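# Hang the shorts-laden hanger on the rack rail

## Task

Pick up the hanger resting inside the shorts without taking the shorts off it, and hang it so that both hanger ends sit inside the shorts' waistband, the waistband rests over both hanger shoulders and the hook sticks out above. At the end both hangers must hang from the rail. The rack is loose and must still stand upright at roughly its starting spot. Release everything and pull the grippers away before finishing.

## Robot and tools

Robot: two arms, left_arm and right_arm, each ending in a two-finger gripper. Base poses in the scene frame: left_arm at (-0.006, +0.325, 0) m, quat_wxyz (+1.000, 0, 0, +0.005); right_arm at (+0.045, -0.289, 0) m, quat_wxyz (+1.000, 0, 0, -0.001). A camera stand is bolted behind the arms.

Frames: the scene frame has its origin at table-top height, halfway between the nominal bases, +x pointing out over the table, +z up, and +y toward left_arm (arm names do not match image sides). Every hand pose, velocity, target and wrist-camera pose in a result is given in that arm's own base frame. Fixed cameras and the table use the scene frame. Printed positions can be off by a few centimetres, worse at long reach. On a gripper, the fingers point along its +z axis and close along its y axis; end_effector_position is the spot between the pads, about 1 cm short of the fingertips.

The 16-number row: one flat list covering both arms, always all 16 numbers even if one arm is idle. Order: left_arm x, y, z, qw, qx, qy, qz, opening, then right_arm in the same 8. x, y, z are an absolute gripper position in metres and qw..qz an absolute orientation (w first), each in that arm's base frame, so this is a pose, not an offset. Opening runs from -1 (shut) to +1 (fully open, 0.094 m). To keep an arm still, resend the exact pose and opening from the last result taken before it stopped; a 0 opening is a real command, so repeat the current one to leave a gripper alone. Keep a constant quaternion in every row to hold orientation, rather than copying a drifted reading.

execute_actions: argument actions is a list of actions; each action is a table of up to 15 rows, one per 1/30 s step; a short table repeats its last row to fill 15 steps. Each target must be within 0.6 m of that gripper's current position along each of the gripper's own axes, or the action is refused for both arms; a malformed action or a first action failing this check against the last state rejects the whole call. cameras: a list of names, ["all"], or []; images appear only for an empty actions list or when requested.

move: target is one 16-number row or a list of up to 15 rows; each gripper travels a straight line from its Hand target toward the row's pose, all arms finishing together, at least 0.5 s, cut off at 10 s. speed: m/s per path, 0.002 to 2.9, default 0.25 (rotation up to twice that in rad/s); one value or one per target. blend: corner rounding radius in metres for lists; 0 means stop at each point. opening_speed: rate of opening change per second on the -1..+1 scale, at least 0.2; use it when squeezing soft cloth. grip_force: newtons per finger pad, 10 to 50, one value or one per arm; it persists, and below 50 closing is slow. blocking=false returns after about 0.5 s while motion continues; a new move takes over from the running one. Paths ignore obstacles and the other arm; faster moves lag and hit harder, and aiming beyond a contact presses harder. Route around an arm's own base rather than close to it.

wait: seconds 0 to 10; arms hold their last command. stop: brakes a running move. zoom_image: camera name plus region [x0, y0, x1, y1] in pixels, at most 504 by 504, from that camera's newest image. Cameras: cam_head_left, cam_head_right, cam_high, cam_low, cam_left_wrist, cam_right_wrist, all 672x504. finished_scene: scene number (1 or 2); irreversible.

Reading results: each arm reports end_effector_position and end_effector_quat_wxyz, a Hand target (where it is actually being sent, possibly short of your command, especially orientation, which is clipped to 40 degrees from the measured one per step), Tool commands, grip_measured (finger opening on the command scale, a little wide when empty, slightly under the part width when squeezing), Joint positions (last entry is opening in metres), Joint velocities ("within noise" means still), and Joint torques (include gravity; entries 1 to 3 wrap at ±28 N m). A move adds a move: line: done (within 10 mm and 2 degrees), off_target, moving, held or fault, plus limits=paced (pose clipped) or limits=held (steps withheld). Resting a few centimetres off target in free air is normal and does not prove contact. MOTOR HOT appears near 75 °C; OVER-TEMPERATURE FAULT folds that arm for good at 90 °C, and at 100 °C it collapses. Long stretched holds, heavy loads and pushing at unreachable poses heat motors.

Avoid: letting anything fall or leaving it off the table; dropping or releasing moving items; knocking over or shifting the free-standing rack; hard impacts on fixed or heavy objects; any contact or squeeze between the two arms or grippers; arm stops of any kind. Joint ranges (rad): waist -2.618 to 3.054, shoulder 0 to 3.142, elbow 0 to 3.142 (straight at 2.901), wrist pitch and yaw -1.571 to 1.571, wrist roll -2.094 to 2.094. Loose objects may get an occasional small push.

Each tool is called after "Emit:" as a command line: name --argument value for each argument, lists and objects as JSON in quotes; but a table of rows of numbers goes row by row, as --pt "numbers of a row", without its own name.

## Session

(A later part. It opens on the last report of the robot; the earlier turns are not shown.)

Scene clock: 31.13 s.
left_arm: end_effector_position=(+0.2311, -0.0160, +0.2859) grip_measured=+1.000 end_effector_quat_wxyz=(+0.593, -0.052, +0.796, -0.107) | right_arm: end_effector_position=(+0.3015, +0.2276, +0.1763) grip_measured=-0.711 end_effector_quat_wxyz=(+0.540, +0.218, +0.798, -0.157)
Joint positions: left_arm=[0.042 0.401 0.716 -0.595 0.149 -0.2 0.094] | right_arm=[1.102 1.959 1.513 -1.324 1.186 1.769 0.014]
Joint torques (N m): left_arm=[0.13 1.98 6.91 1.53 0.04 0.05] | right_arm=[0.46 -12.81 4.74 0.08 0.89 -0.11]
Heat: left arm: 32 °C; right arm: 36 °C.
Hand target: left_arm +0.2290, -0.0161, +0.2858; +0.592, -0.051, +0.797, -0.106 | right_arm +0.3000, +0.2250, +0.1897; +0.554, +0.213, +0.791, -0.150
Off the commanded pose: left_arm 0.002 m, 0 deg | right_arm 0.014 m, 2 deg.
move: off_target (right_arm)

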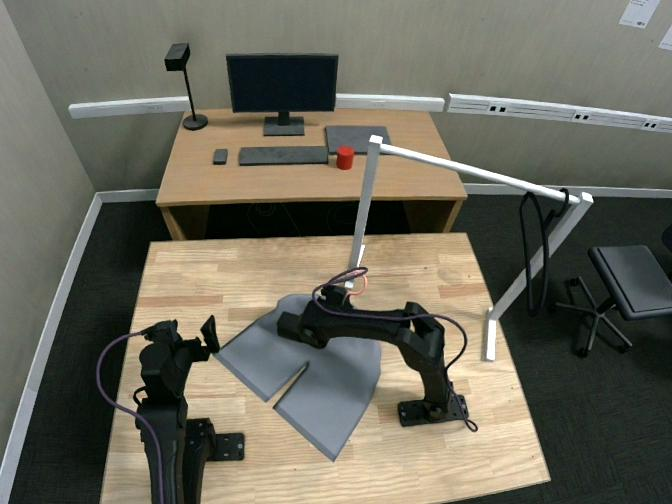

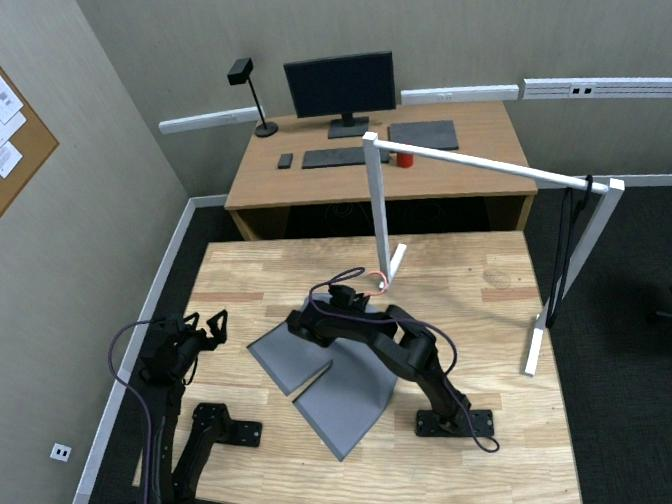

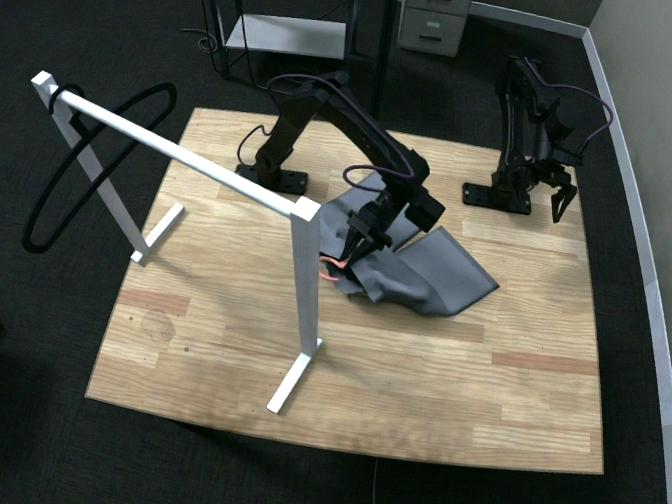

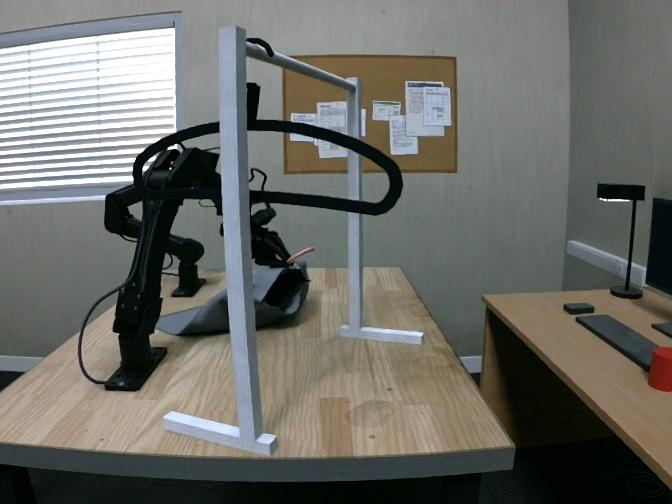

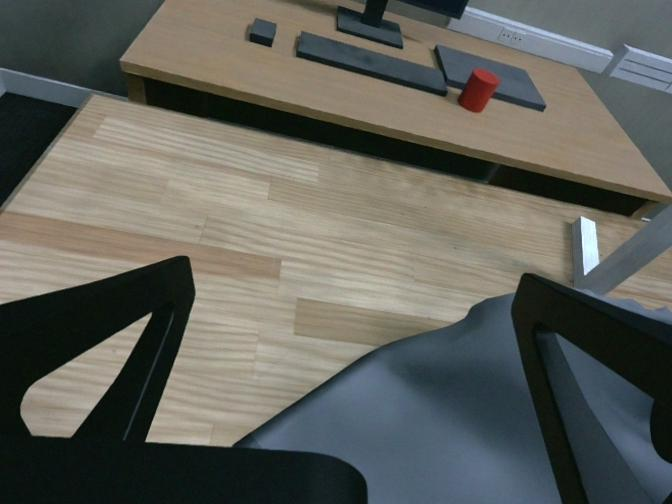

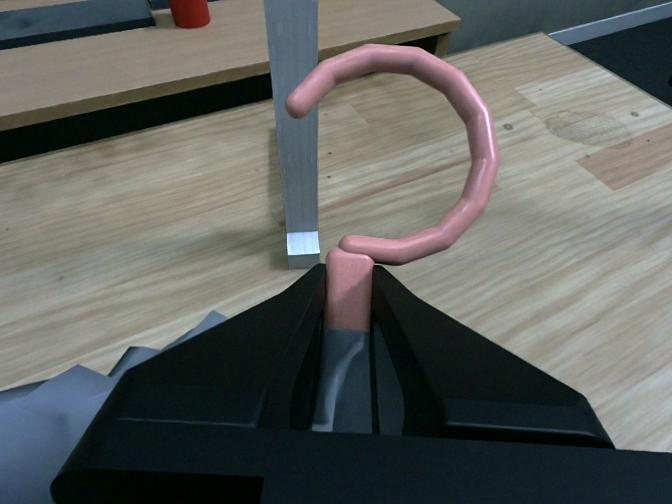

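Emit:
zoom_image --camera "cam_high" --region '[290, 160, 510, 340]'

Emit:
zoom_image --camera "cam_low" --region '[150, 200, 350, 350]'

Emit:
zoom_image --camera "cam_right_wrist" --region '[0, 250, 504, 504]'

Scaled by 2.291 from the camera's 672x504 image, which has a finer 960x720 frame.

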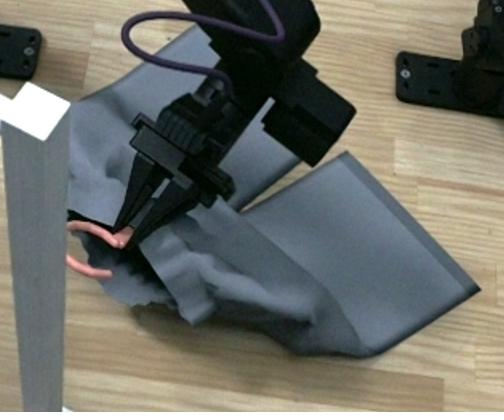

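Scaled by 2.520 from the camera's 672x504 image, which has a finer 960x720 frame.

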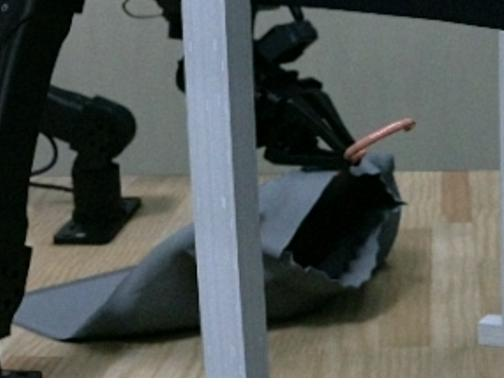

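Scaled by 1.000.

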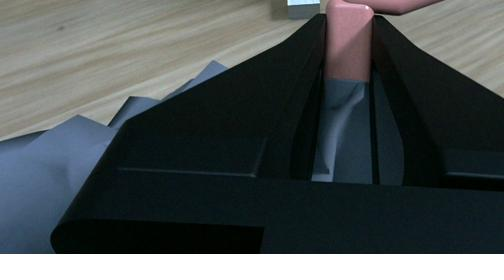

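Emit:
move --pt "0.2290 -0.0161 0.2858 0.592 -0.051 0.797 -0.106 1 0.30 0.18 0.32 0.766 0 0.643 0 -0.9" --speed 0.15 --cameras '["all"]'

Emit:
zoom_image --camera "cam_high" --region '[260, 130, 480, 340]'

Emit:
zoom_image --camera "cam_low" --region '[150, 160, 350, 350]'

Emit:
zoom_image --camera "cam_head_right" --region '[240, 220, 480, 450]'

Scene clock: 35.20 s.
left_arm: end_effector_position=(+0.2311, -0.0160, +0.2859) grip_measured=+1.000 end_effector_quat_wxyz=(+0.593, -0.052, +0.796, -0.107) | right_arm: end_effector_position=(+0.2987, +0.1807, +0.3238) grip_measured=-0.711 end_effector_quat_wxyz=(+0.764, +0.005, +0.645, +0.003)
Joint positions: left_arm=[0.042 0.401 0.716 -0.595 0.149 -0.2 0.094] | right_arm=[0.978 1.158 0.562 0.895 0.96 -0.236 0.014]
Joint torques (N m): left_arm=[0.12 1.99 6.86 1.51 0.09 0.04] | right_arm=[-0.9 -2.5 6.01 2.1 -0.28 -0.14]
Heat: left arm: 32 °C; right arm: 36 °C.
Hand target: left_arm +0.2290, -0.0161, +0.2858; +0.592, -0.051, +0.797, -0.106 | right_arm +0.2999, +0.1800, +0.3201; +0.766, +0.000, +0.643, +0.000
Off the commanded pose: left_arm 0.002 m, 0 deg | right_arm 0.004 m, 1 deg.
move: done

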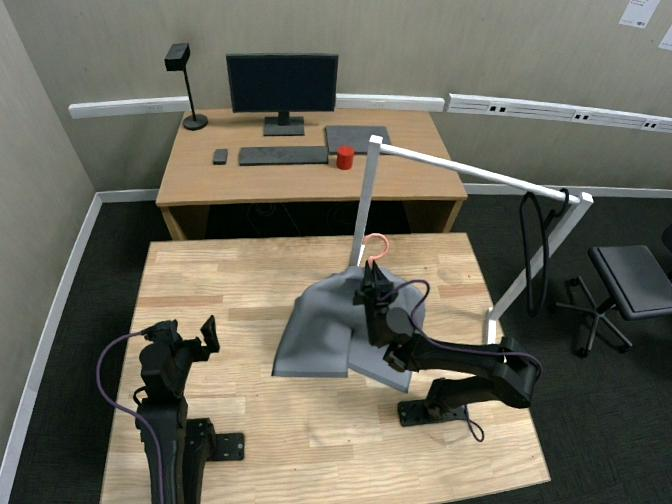

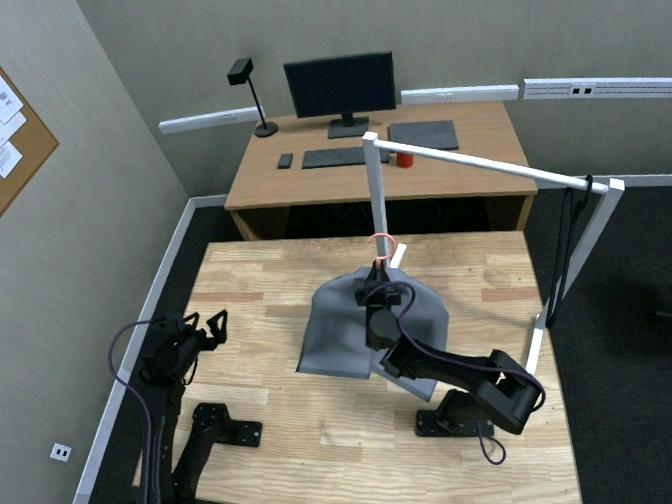

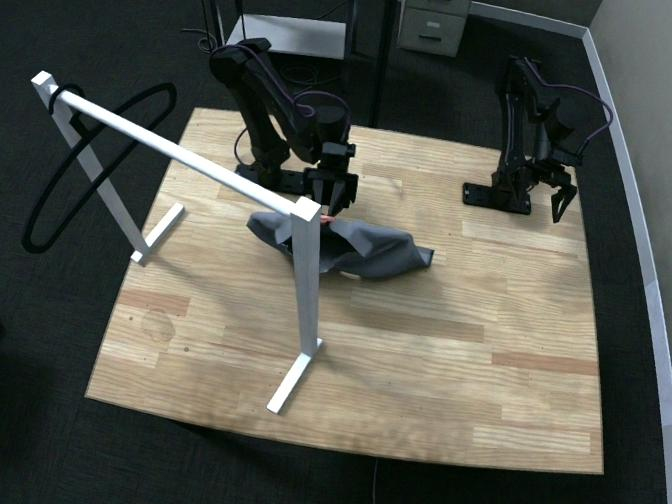

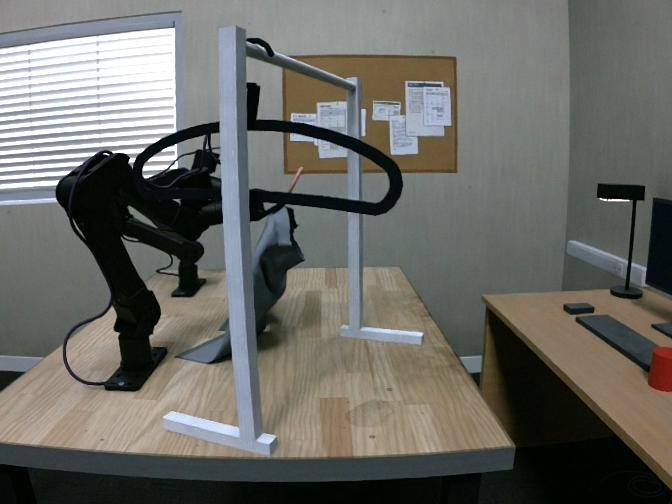

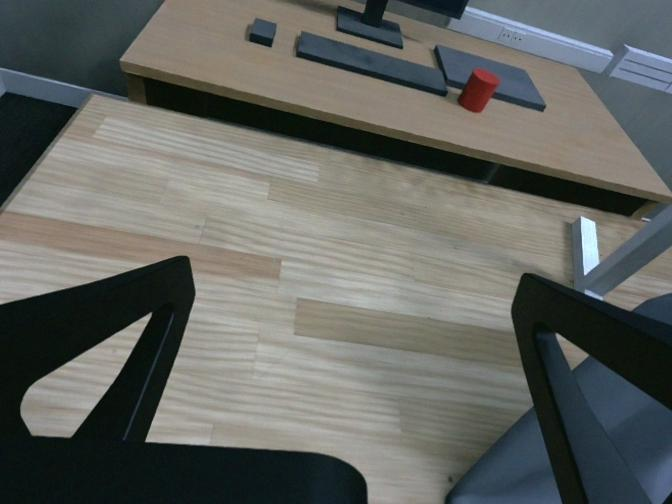

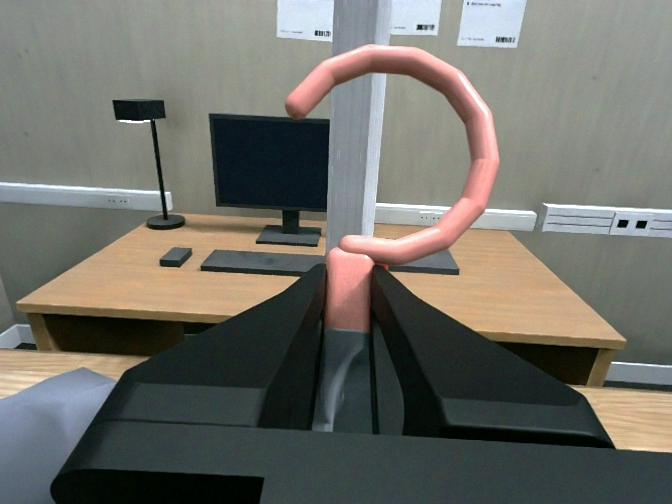

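Scaled by 2.291 from the camera's 672x504 image, which has a finer 960x720 frame.

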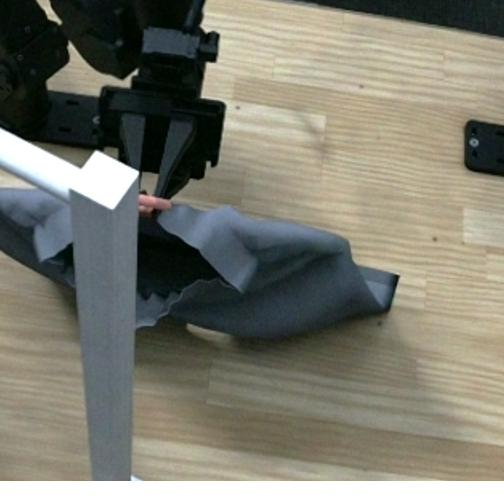

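Scaled by 2.520 from the camera's 672x504 image, which has a finer 960x720 frame.

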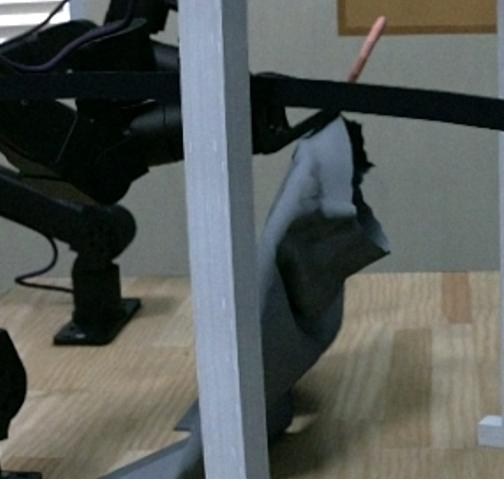

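Scaled by 2.100 from the camera's 672x504 image, which has a finer 960x720 frame.

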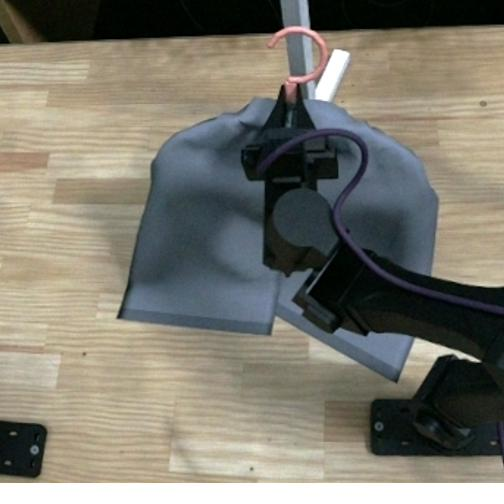

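Emit:
move --pt "0.2290 -0.0161 0.2858 0.592 -0.051 0.797 -0.106 1 0.30 0.15 0.42 0.858 -0.132 0.418 0.271 -0.9" --speed 0.15 --cameras '["all"]'

Emit:
zoom_image --camera "cam_high" --region '[200, 130, 420, 340]'

Emit:
zoom_image --camera "cam_low" --region '[150, 60, 430, 350]'

Emit:
zoom_image --camera "cam_head_right" --region '[240, 120, 480, 350]'

Scene clock: 39.10 s.
left_arm: end_effector_position=(+0.2311, -0.0160, +0.2859) grip_measured=+1.000 end_effector_quat_wxyz=(+0.593, -0.052, +0.796, -0.107) | right_arm: end_effector_position=(+0.3032, +0.1537, +0.4021) grip_measured=-0.711 end_effector_quat_wxyz=(+0.845, -0.137, +0.442, +0.267)
Joint positions: left_arm=[0.042 0.401 0.716 -0.595 0.149 -0.2 0.094] | right_arm=[0.359 1.12 0.479 1.264 -0.203 0.148 0.014]
Joint torques (N m): left_arm=[0.14 2.02 6.98 1.52 0.05 0.03] | right_arm=[-0.62 -2.11 9.46 2.11 0.06 0.17]
Heat: left arm: 32 °C; right arm: 36 °C.
Hand target: left_arm +0.2290, -0.0161, +0.2858; +0.592, -0.051, +0.797, -0.106 | right_arm +0.2994, +0.1499, +0.4194; +0.857, -0.132, +0.418, +0.271
Off the commanded pose: left_arm 0.002 m, 0 deg | right_arm 0.019 m, 3 deg.
move: off_target (right_arm)

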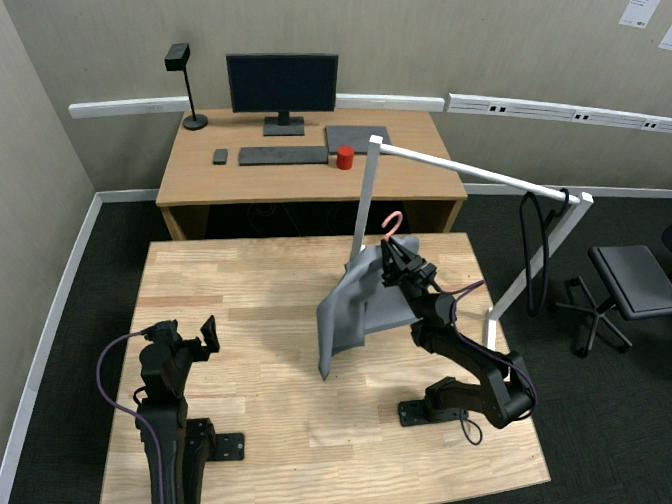

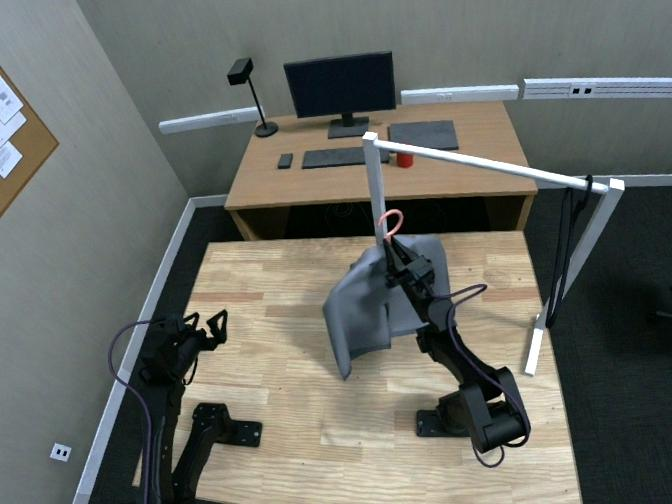

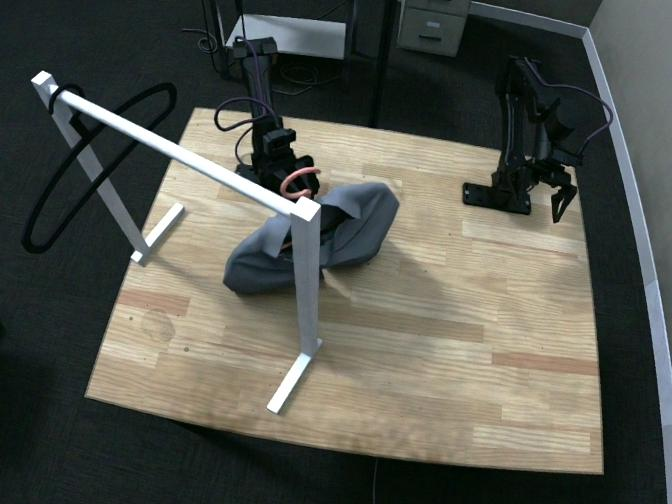

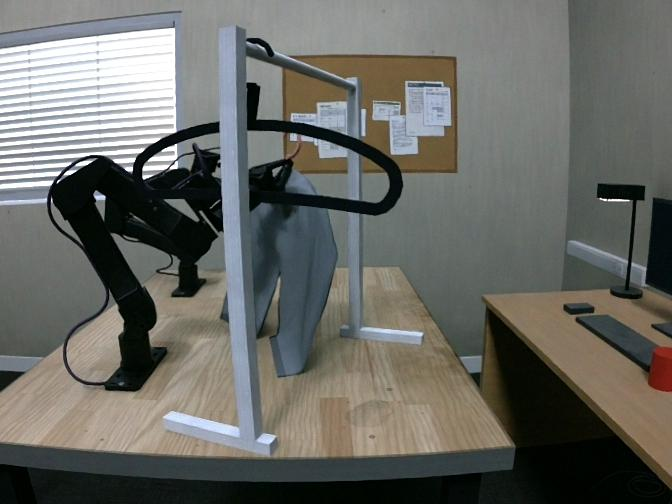

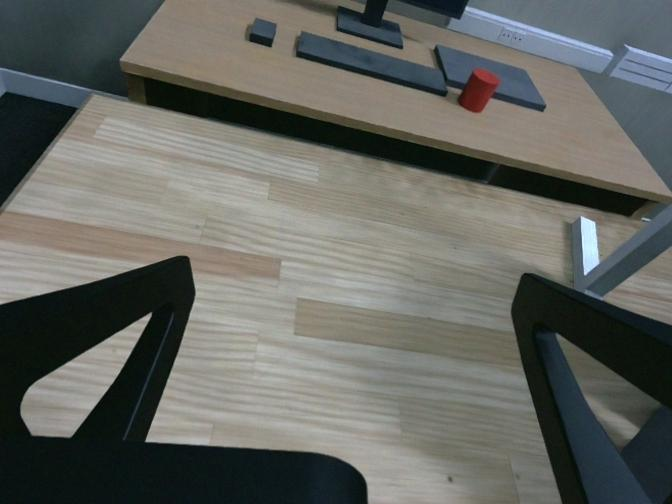

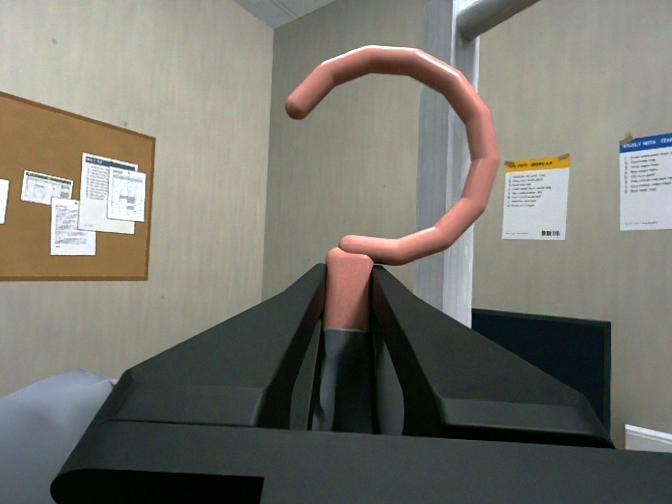

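Scaled by 2.291 from the camera's 672x504 image, which has a finer 960x720 frame.

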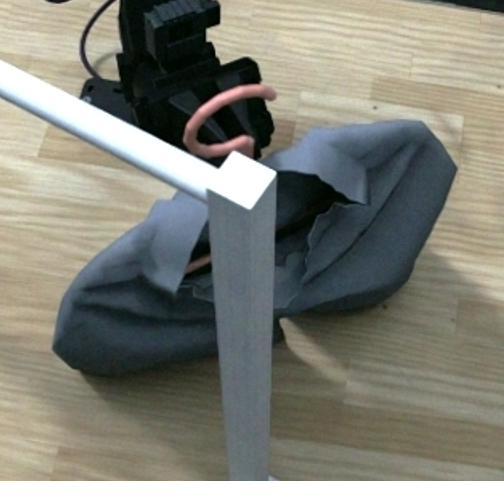

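Scaled by 1.738 from the camera's 672x504 image, which has a finer 960x720 frame.

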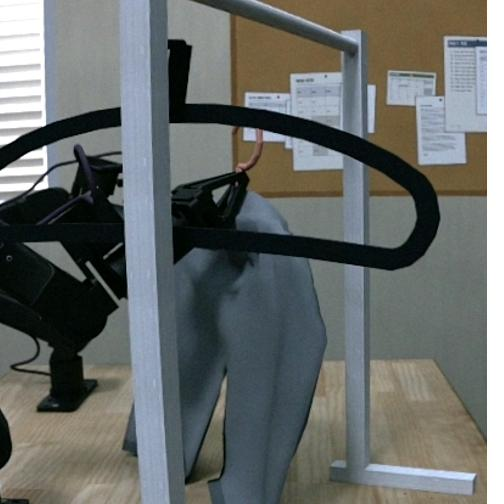

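Scaled by 2.100 from the camera's 672x504 image, which has a finer 960x720 frame.

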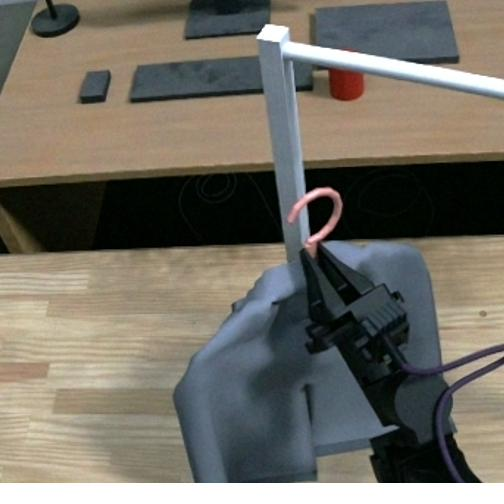

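Emit:
move --pt "0.2290 -0.0161 0.2858 0.592 -0.051 0.797 -0.106 1 0.442 -0.014 0.445 0.876 -0.116 0.390 0.259 -0.9" --speed 0.15 --cameras '["all"]'

Emit:
zoom_image --camera "cam_low" --region '[150, 10, 430, 290]'

Emit:
zoom_image --camera "cam_head_right" --region '[330, 100, 630, 350]'

Emit:
zoom_image --camera "cam_high" --region '[10, 60, 330, 340]'

Scene clock: 45.90 s.
left_arm: end_effector_position=(+0.2311, -0.0160, +0.2859) grip_measured=+1.000 end_effector_quat_wxyz=(+0.593, -0.052, +0.796, -0.107) | right_arm: end_effector_position=(+0.4433, -0.0115, +0.4336) grip_measured=-0.711 end_effector_quat_wxyz=(+0.862, -0.108, +0.424, +0.254)
Joint positions: left_arm=[0.042 0.401 0.716 -0.595 0.149 -0.2 0.094] | right_arm=[-0.259 1.716 1.024 1.533 -0.597 0.599 0.014]
Joint torques (N m): left_arm=[0.16 1.94 6.83 1.5 0.04 0.04] | right_arm=[-0.24 -6.82 9.36 1.52 0.32 0.14]
Heat: left arm: 32 °C; right arm: 37 °C.
Hand target: left_arm +0.2290, -0.0161, +0.2858; +0.592, -0.051, +0.797, -0.106 | right_arm +0.4416, -0.0139, +0.4450; +0.871, -0.112, +0.406, +0.253
Off the commanded pose: left_arm 0.002 m, 0 deg | right_arm 0.012 m, 4 deg.
joint sent to its limit (right arm) — joint 4 (wrist pitch), upper limit. The joint targets still meet the commanded pose.
move: off_target (right_arm)

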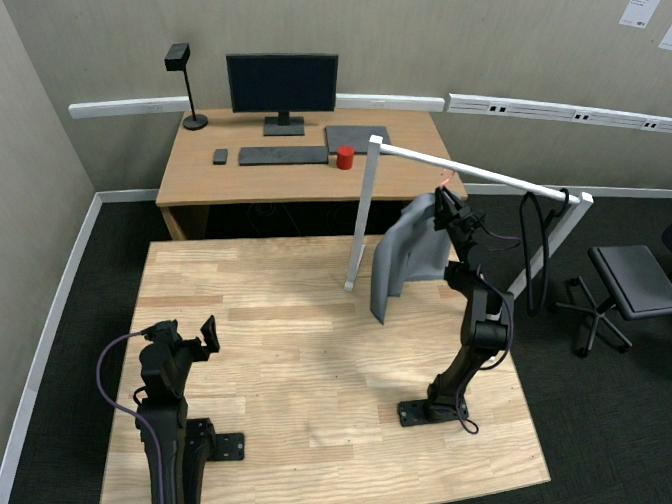

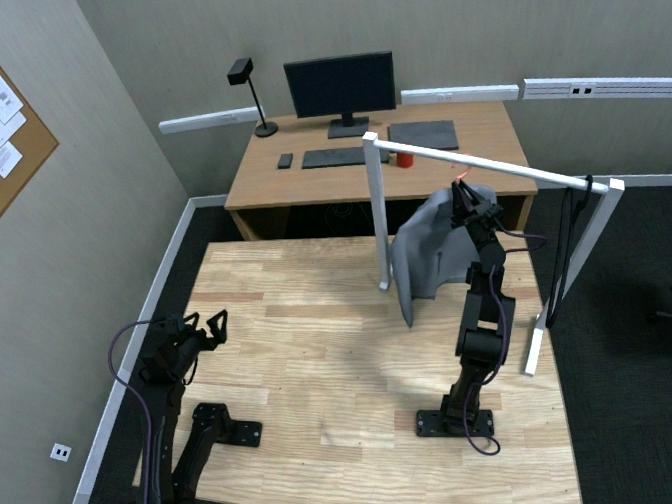

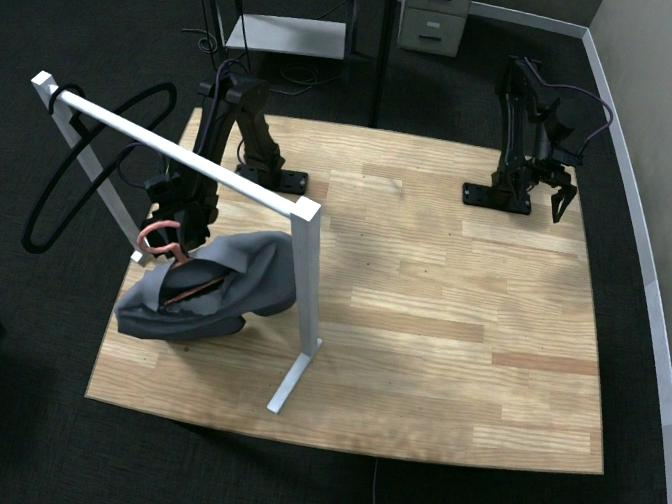

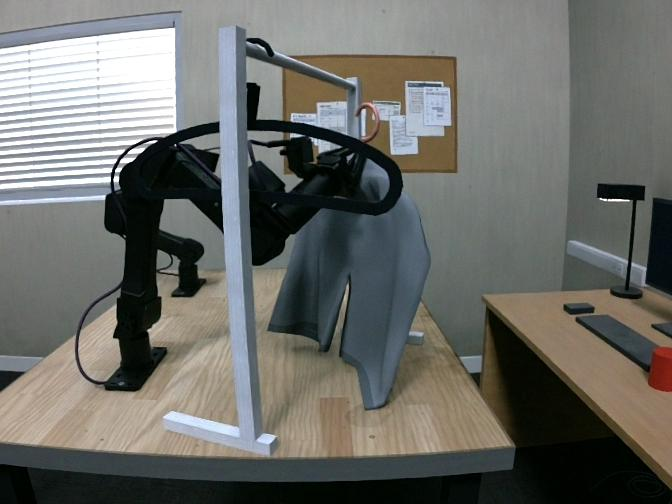

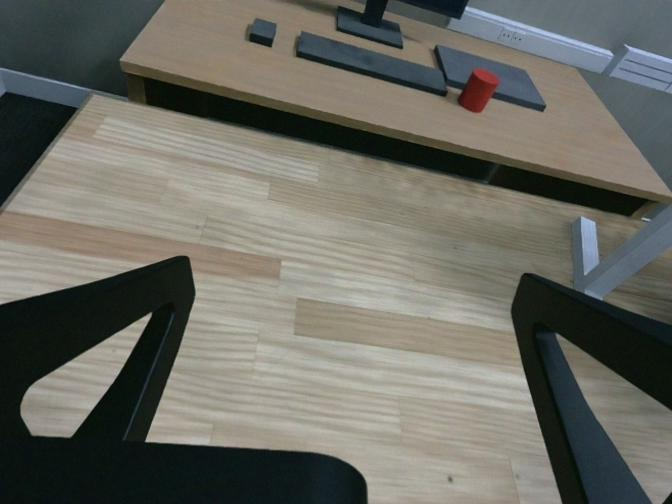

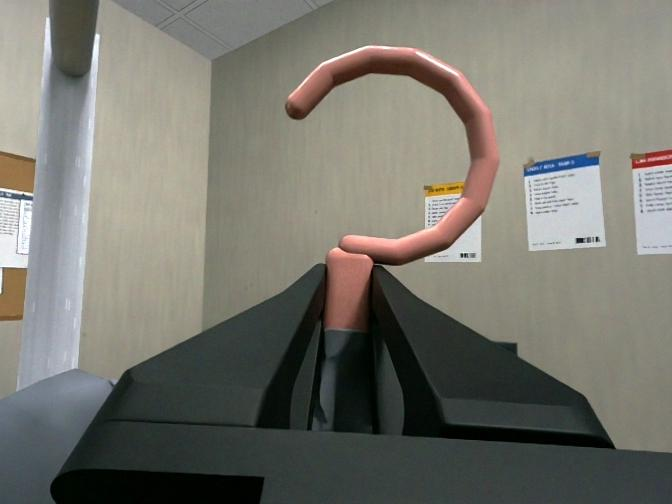

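Scaled by 1.800 from the camera's 672x504 image, which has a finer 960x720 frame.

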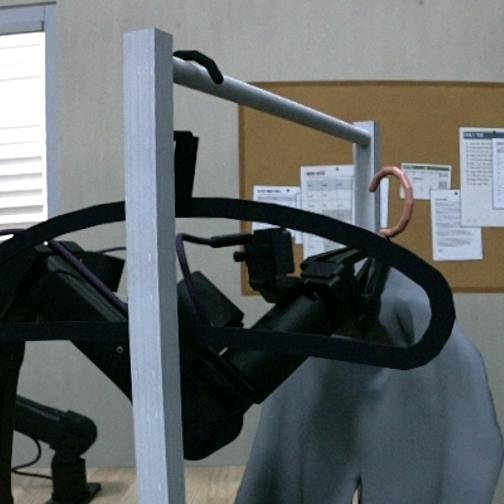

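Scaled by 1.680 from the camera's 672x504 image, which has a finer 960x720 frame.

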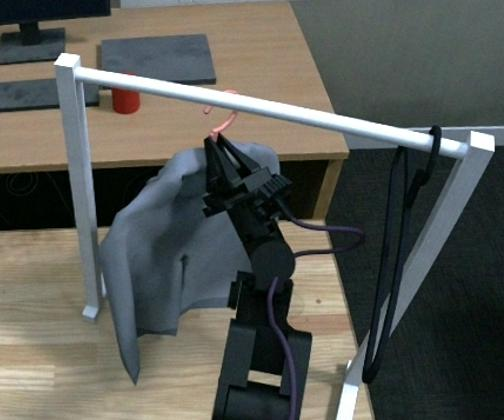

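Scaled by 1.575 from the camera's 672x504 image, which has a finer 960x720 frame.

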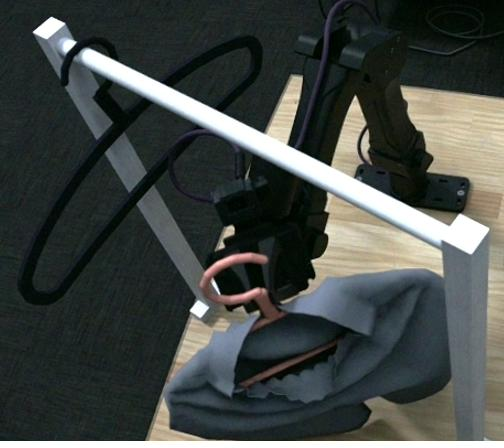

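Emit:
move --pt "0.2290 -0.0161 0.2858 0.592 -0.051 0.797 -0.106 1 0.443 -0.012 0.548 0.871 -0.112 0.406 0.253 -0.9" --speed 0.1 --cameras '["all"]'

Emit:
zoom_image --camera "cam_low" --region '[150, 10, 430, 290]'

Emit:
zoom_image --camera "cam_head_right" --region '[330, 100, 630, 350]'

Emit:
zoom_image --camera "cam_high" --region '[10, 60, 330, 340]'

Scene clock: 49.87 s.
left_arm: end_effector_position=(+0.2311, -0.0160, +0.2859) grip_measured=+1.000 end_effector_quat_wxyz=(+0.593, -0.052, +0.796, -0.107) | right_arm: end_effector_position=(+0.4604, -0.0158, +0.5179) grip_measured=-0.711 end_effector_quat_wxyz=(+0.856, -0.102, +0.435, +0.258)
Joint positions: left_arm=[0.042 0.401 0.716 -0.595 0.149 -0.2 0.094] | right_arm=[-0.259 1.673 1.343 1.144 -0.599 0.6 0.014]
Joint torques (N m): left_arm=[0.06 1.84 6.97 1.49 0.04 0.04] | right_arm=[0.32 -10.82 9.91 1.42 0.39 0.08]
Heat: left arm: 32 °C; right arm: 38 °C.
Hand target: left_arm +0.2290, -0.0161, +0.2858; +0.592, -0.051, +0.797, -0.106 | right_arm +0.4418, -0.0119, +0.5468; +0.871, -0.112, +0.406, +0.253
Off the commanded pose: left_arm 0.002 m, 0 deg | right_arm 0.035 m, 4 deg.
move: off_target (right_arm)

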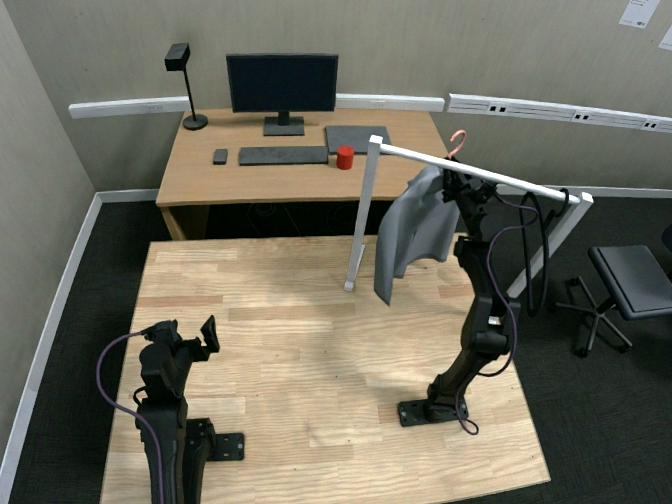

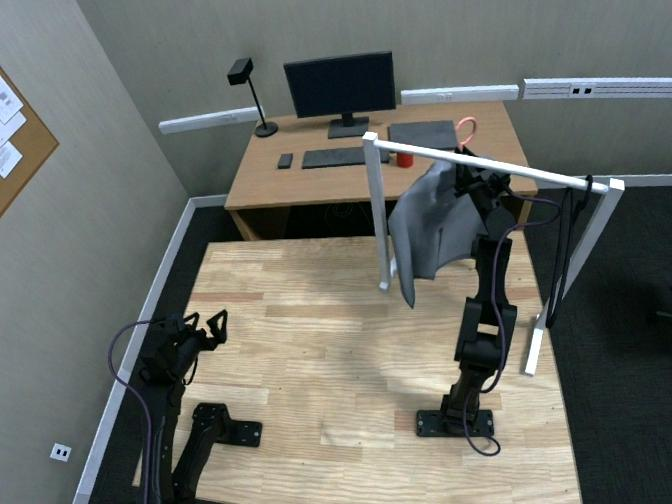

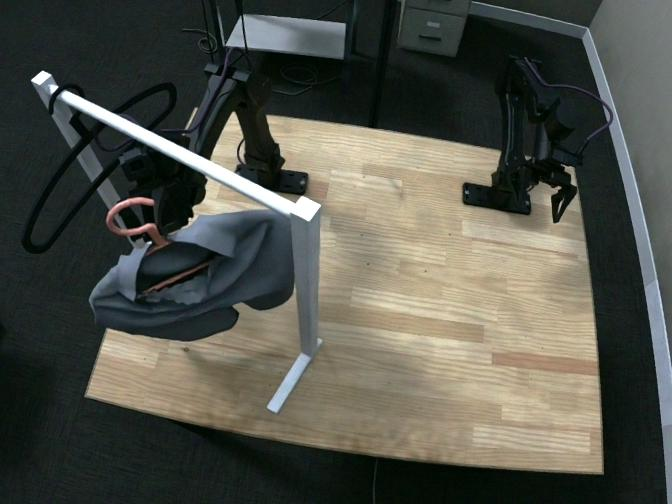

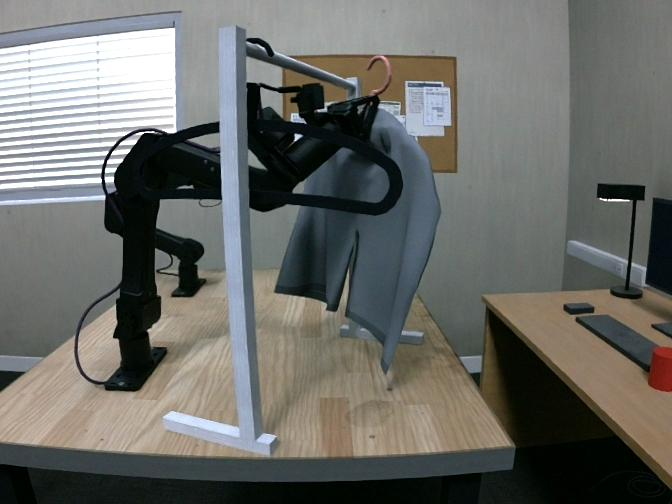

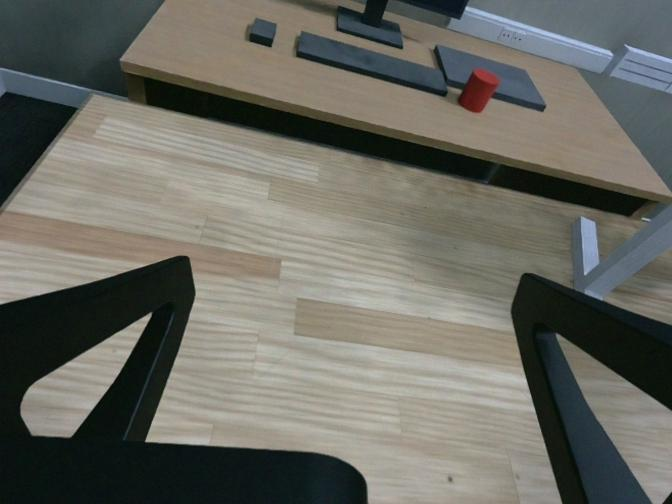

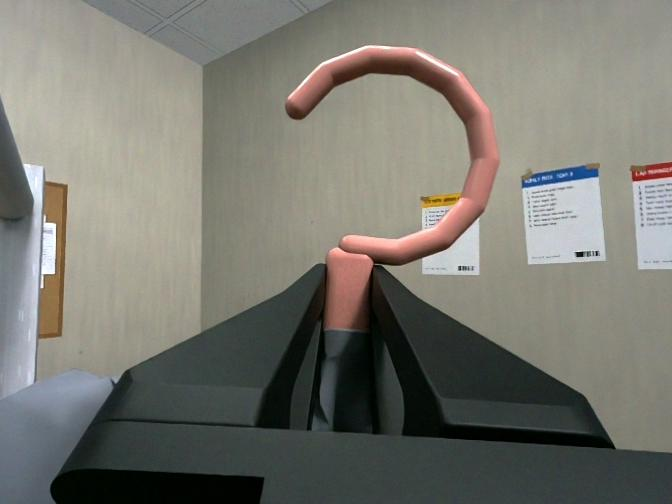

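Scaled by 1.800 from the camera's 672x504 image, which has a finer 960x720 frame.

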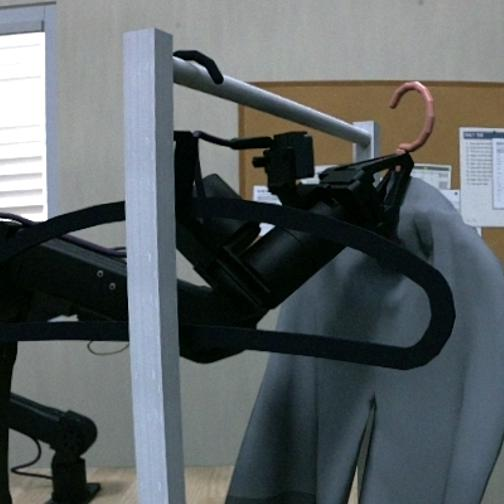

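Scaled by 1.680 from the camera's 672x504 image, which has a finer 960x720 frame.

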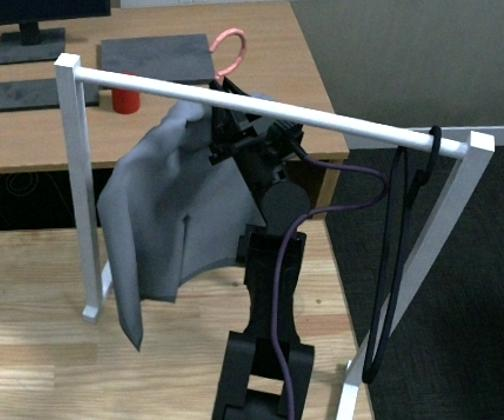

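Scaled by 1.575 from the camera's 672x504 image, which has a finer 960x720 frame.

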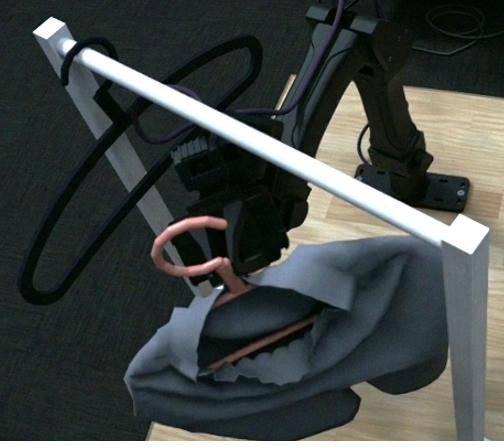

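Emit:
move --pt "0.2290 -0.0161 0.2858 0.592 -0.051 0.797 -0.106 1 0.435 -0.008 0.520 0.913 -0.070 0.360 0.178 -0.9" --speed 0.1 --cameras '["cam_low","cam_right_wrist","cam_high"]'

Emit:
zoom_image --camera "cam_low" --region '[150, 10, 430, 290]'

Emit:
zoom_image --camera "cam_high" --region '[10, 60, 330, 340]'

Scene clock: 52.87 s.
left_arm: end_effector_position=(+0.2311, -0.0160, +0.2859) grip_measured=+1.000 end_effector_quat_wxyz=(+0.593, -0.052, +0.796, -0.107) | right_arm: end_effector_position=(+0.4529, -0.0115, +0.5044) grip_measured=-0.711 end_effector_quat_wxyz=(+0.901, -0.066, +0.385, +0.186)
Joint positions: left_arm=[0.042 0.401 0.716 -0.595 0.149 -0.2 0.094] | right_arm=[-0.178 1.663 1.202 1.308 -0.386 0.437 0.014]
Joint torques (N m): left_arm=[0.14 2.11 6.9 1.56 0.04 0.03] | right_arm=[0.55 -11.04 6.2 1.61 0.31 -0.15]
Heat: left arm: 32 °C; right arm: 37 °C.
Hand target: left_arm +0.2290, -0.0161, +0.2858; +0.592, -0.051, +0.797, -0.106 | right_arm +0.4355, -0.0080, +0.5200; +0.913, -0.070, +0.360, +0.178
Off the commanded pose: left_arm 0.002 m, 0 deg | right_arm 0.024 m, 3 deg.
move: off_target (right_arm)
Images, in order (width x height): cam_high 672x504, cam_low 672x504, cam_right_wrist 672x504.

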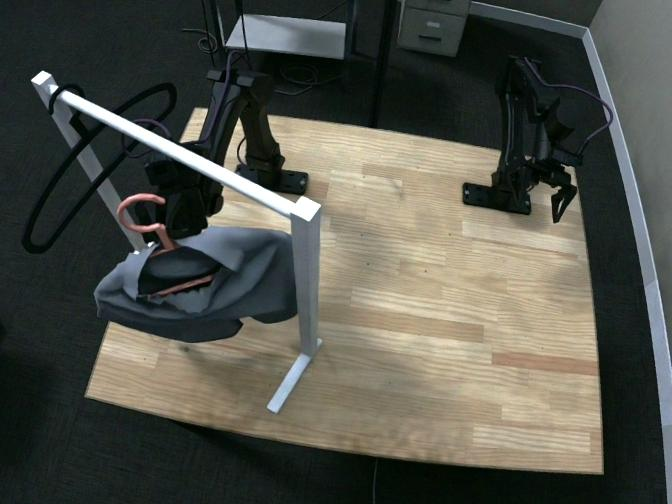

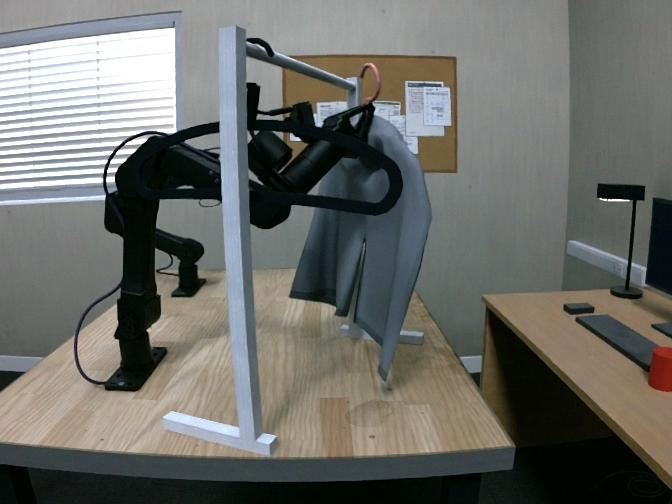

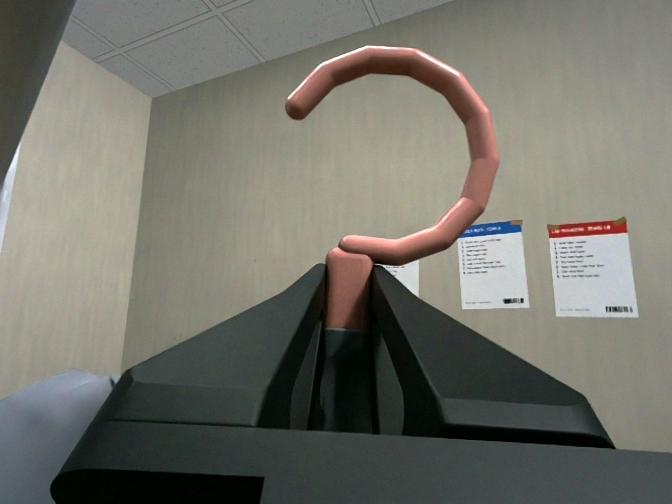

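Scaled by 1.800 from the camera's 672x504 image, which has a finer 960x720 frame.

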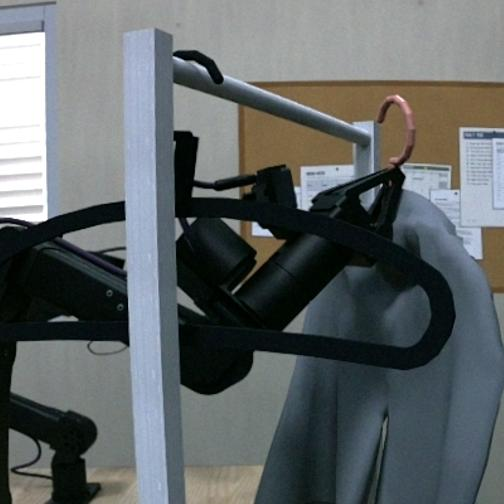

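Scaled by 1.575 from the camera's 672x504 image, which has a finer 960x720 frame.

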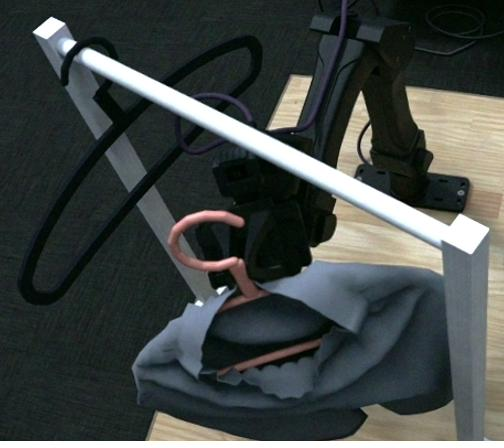

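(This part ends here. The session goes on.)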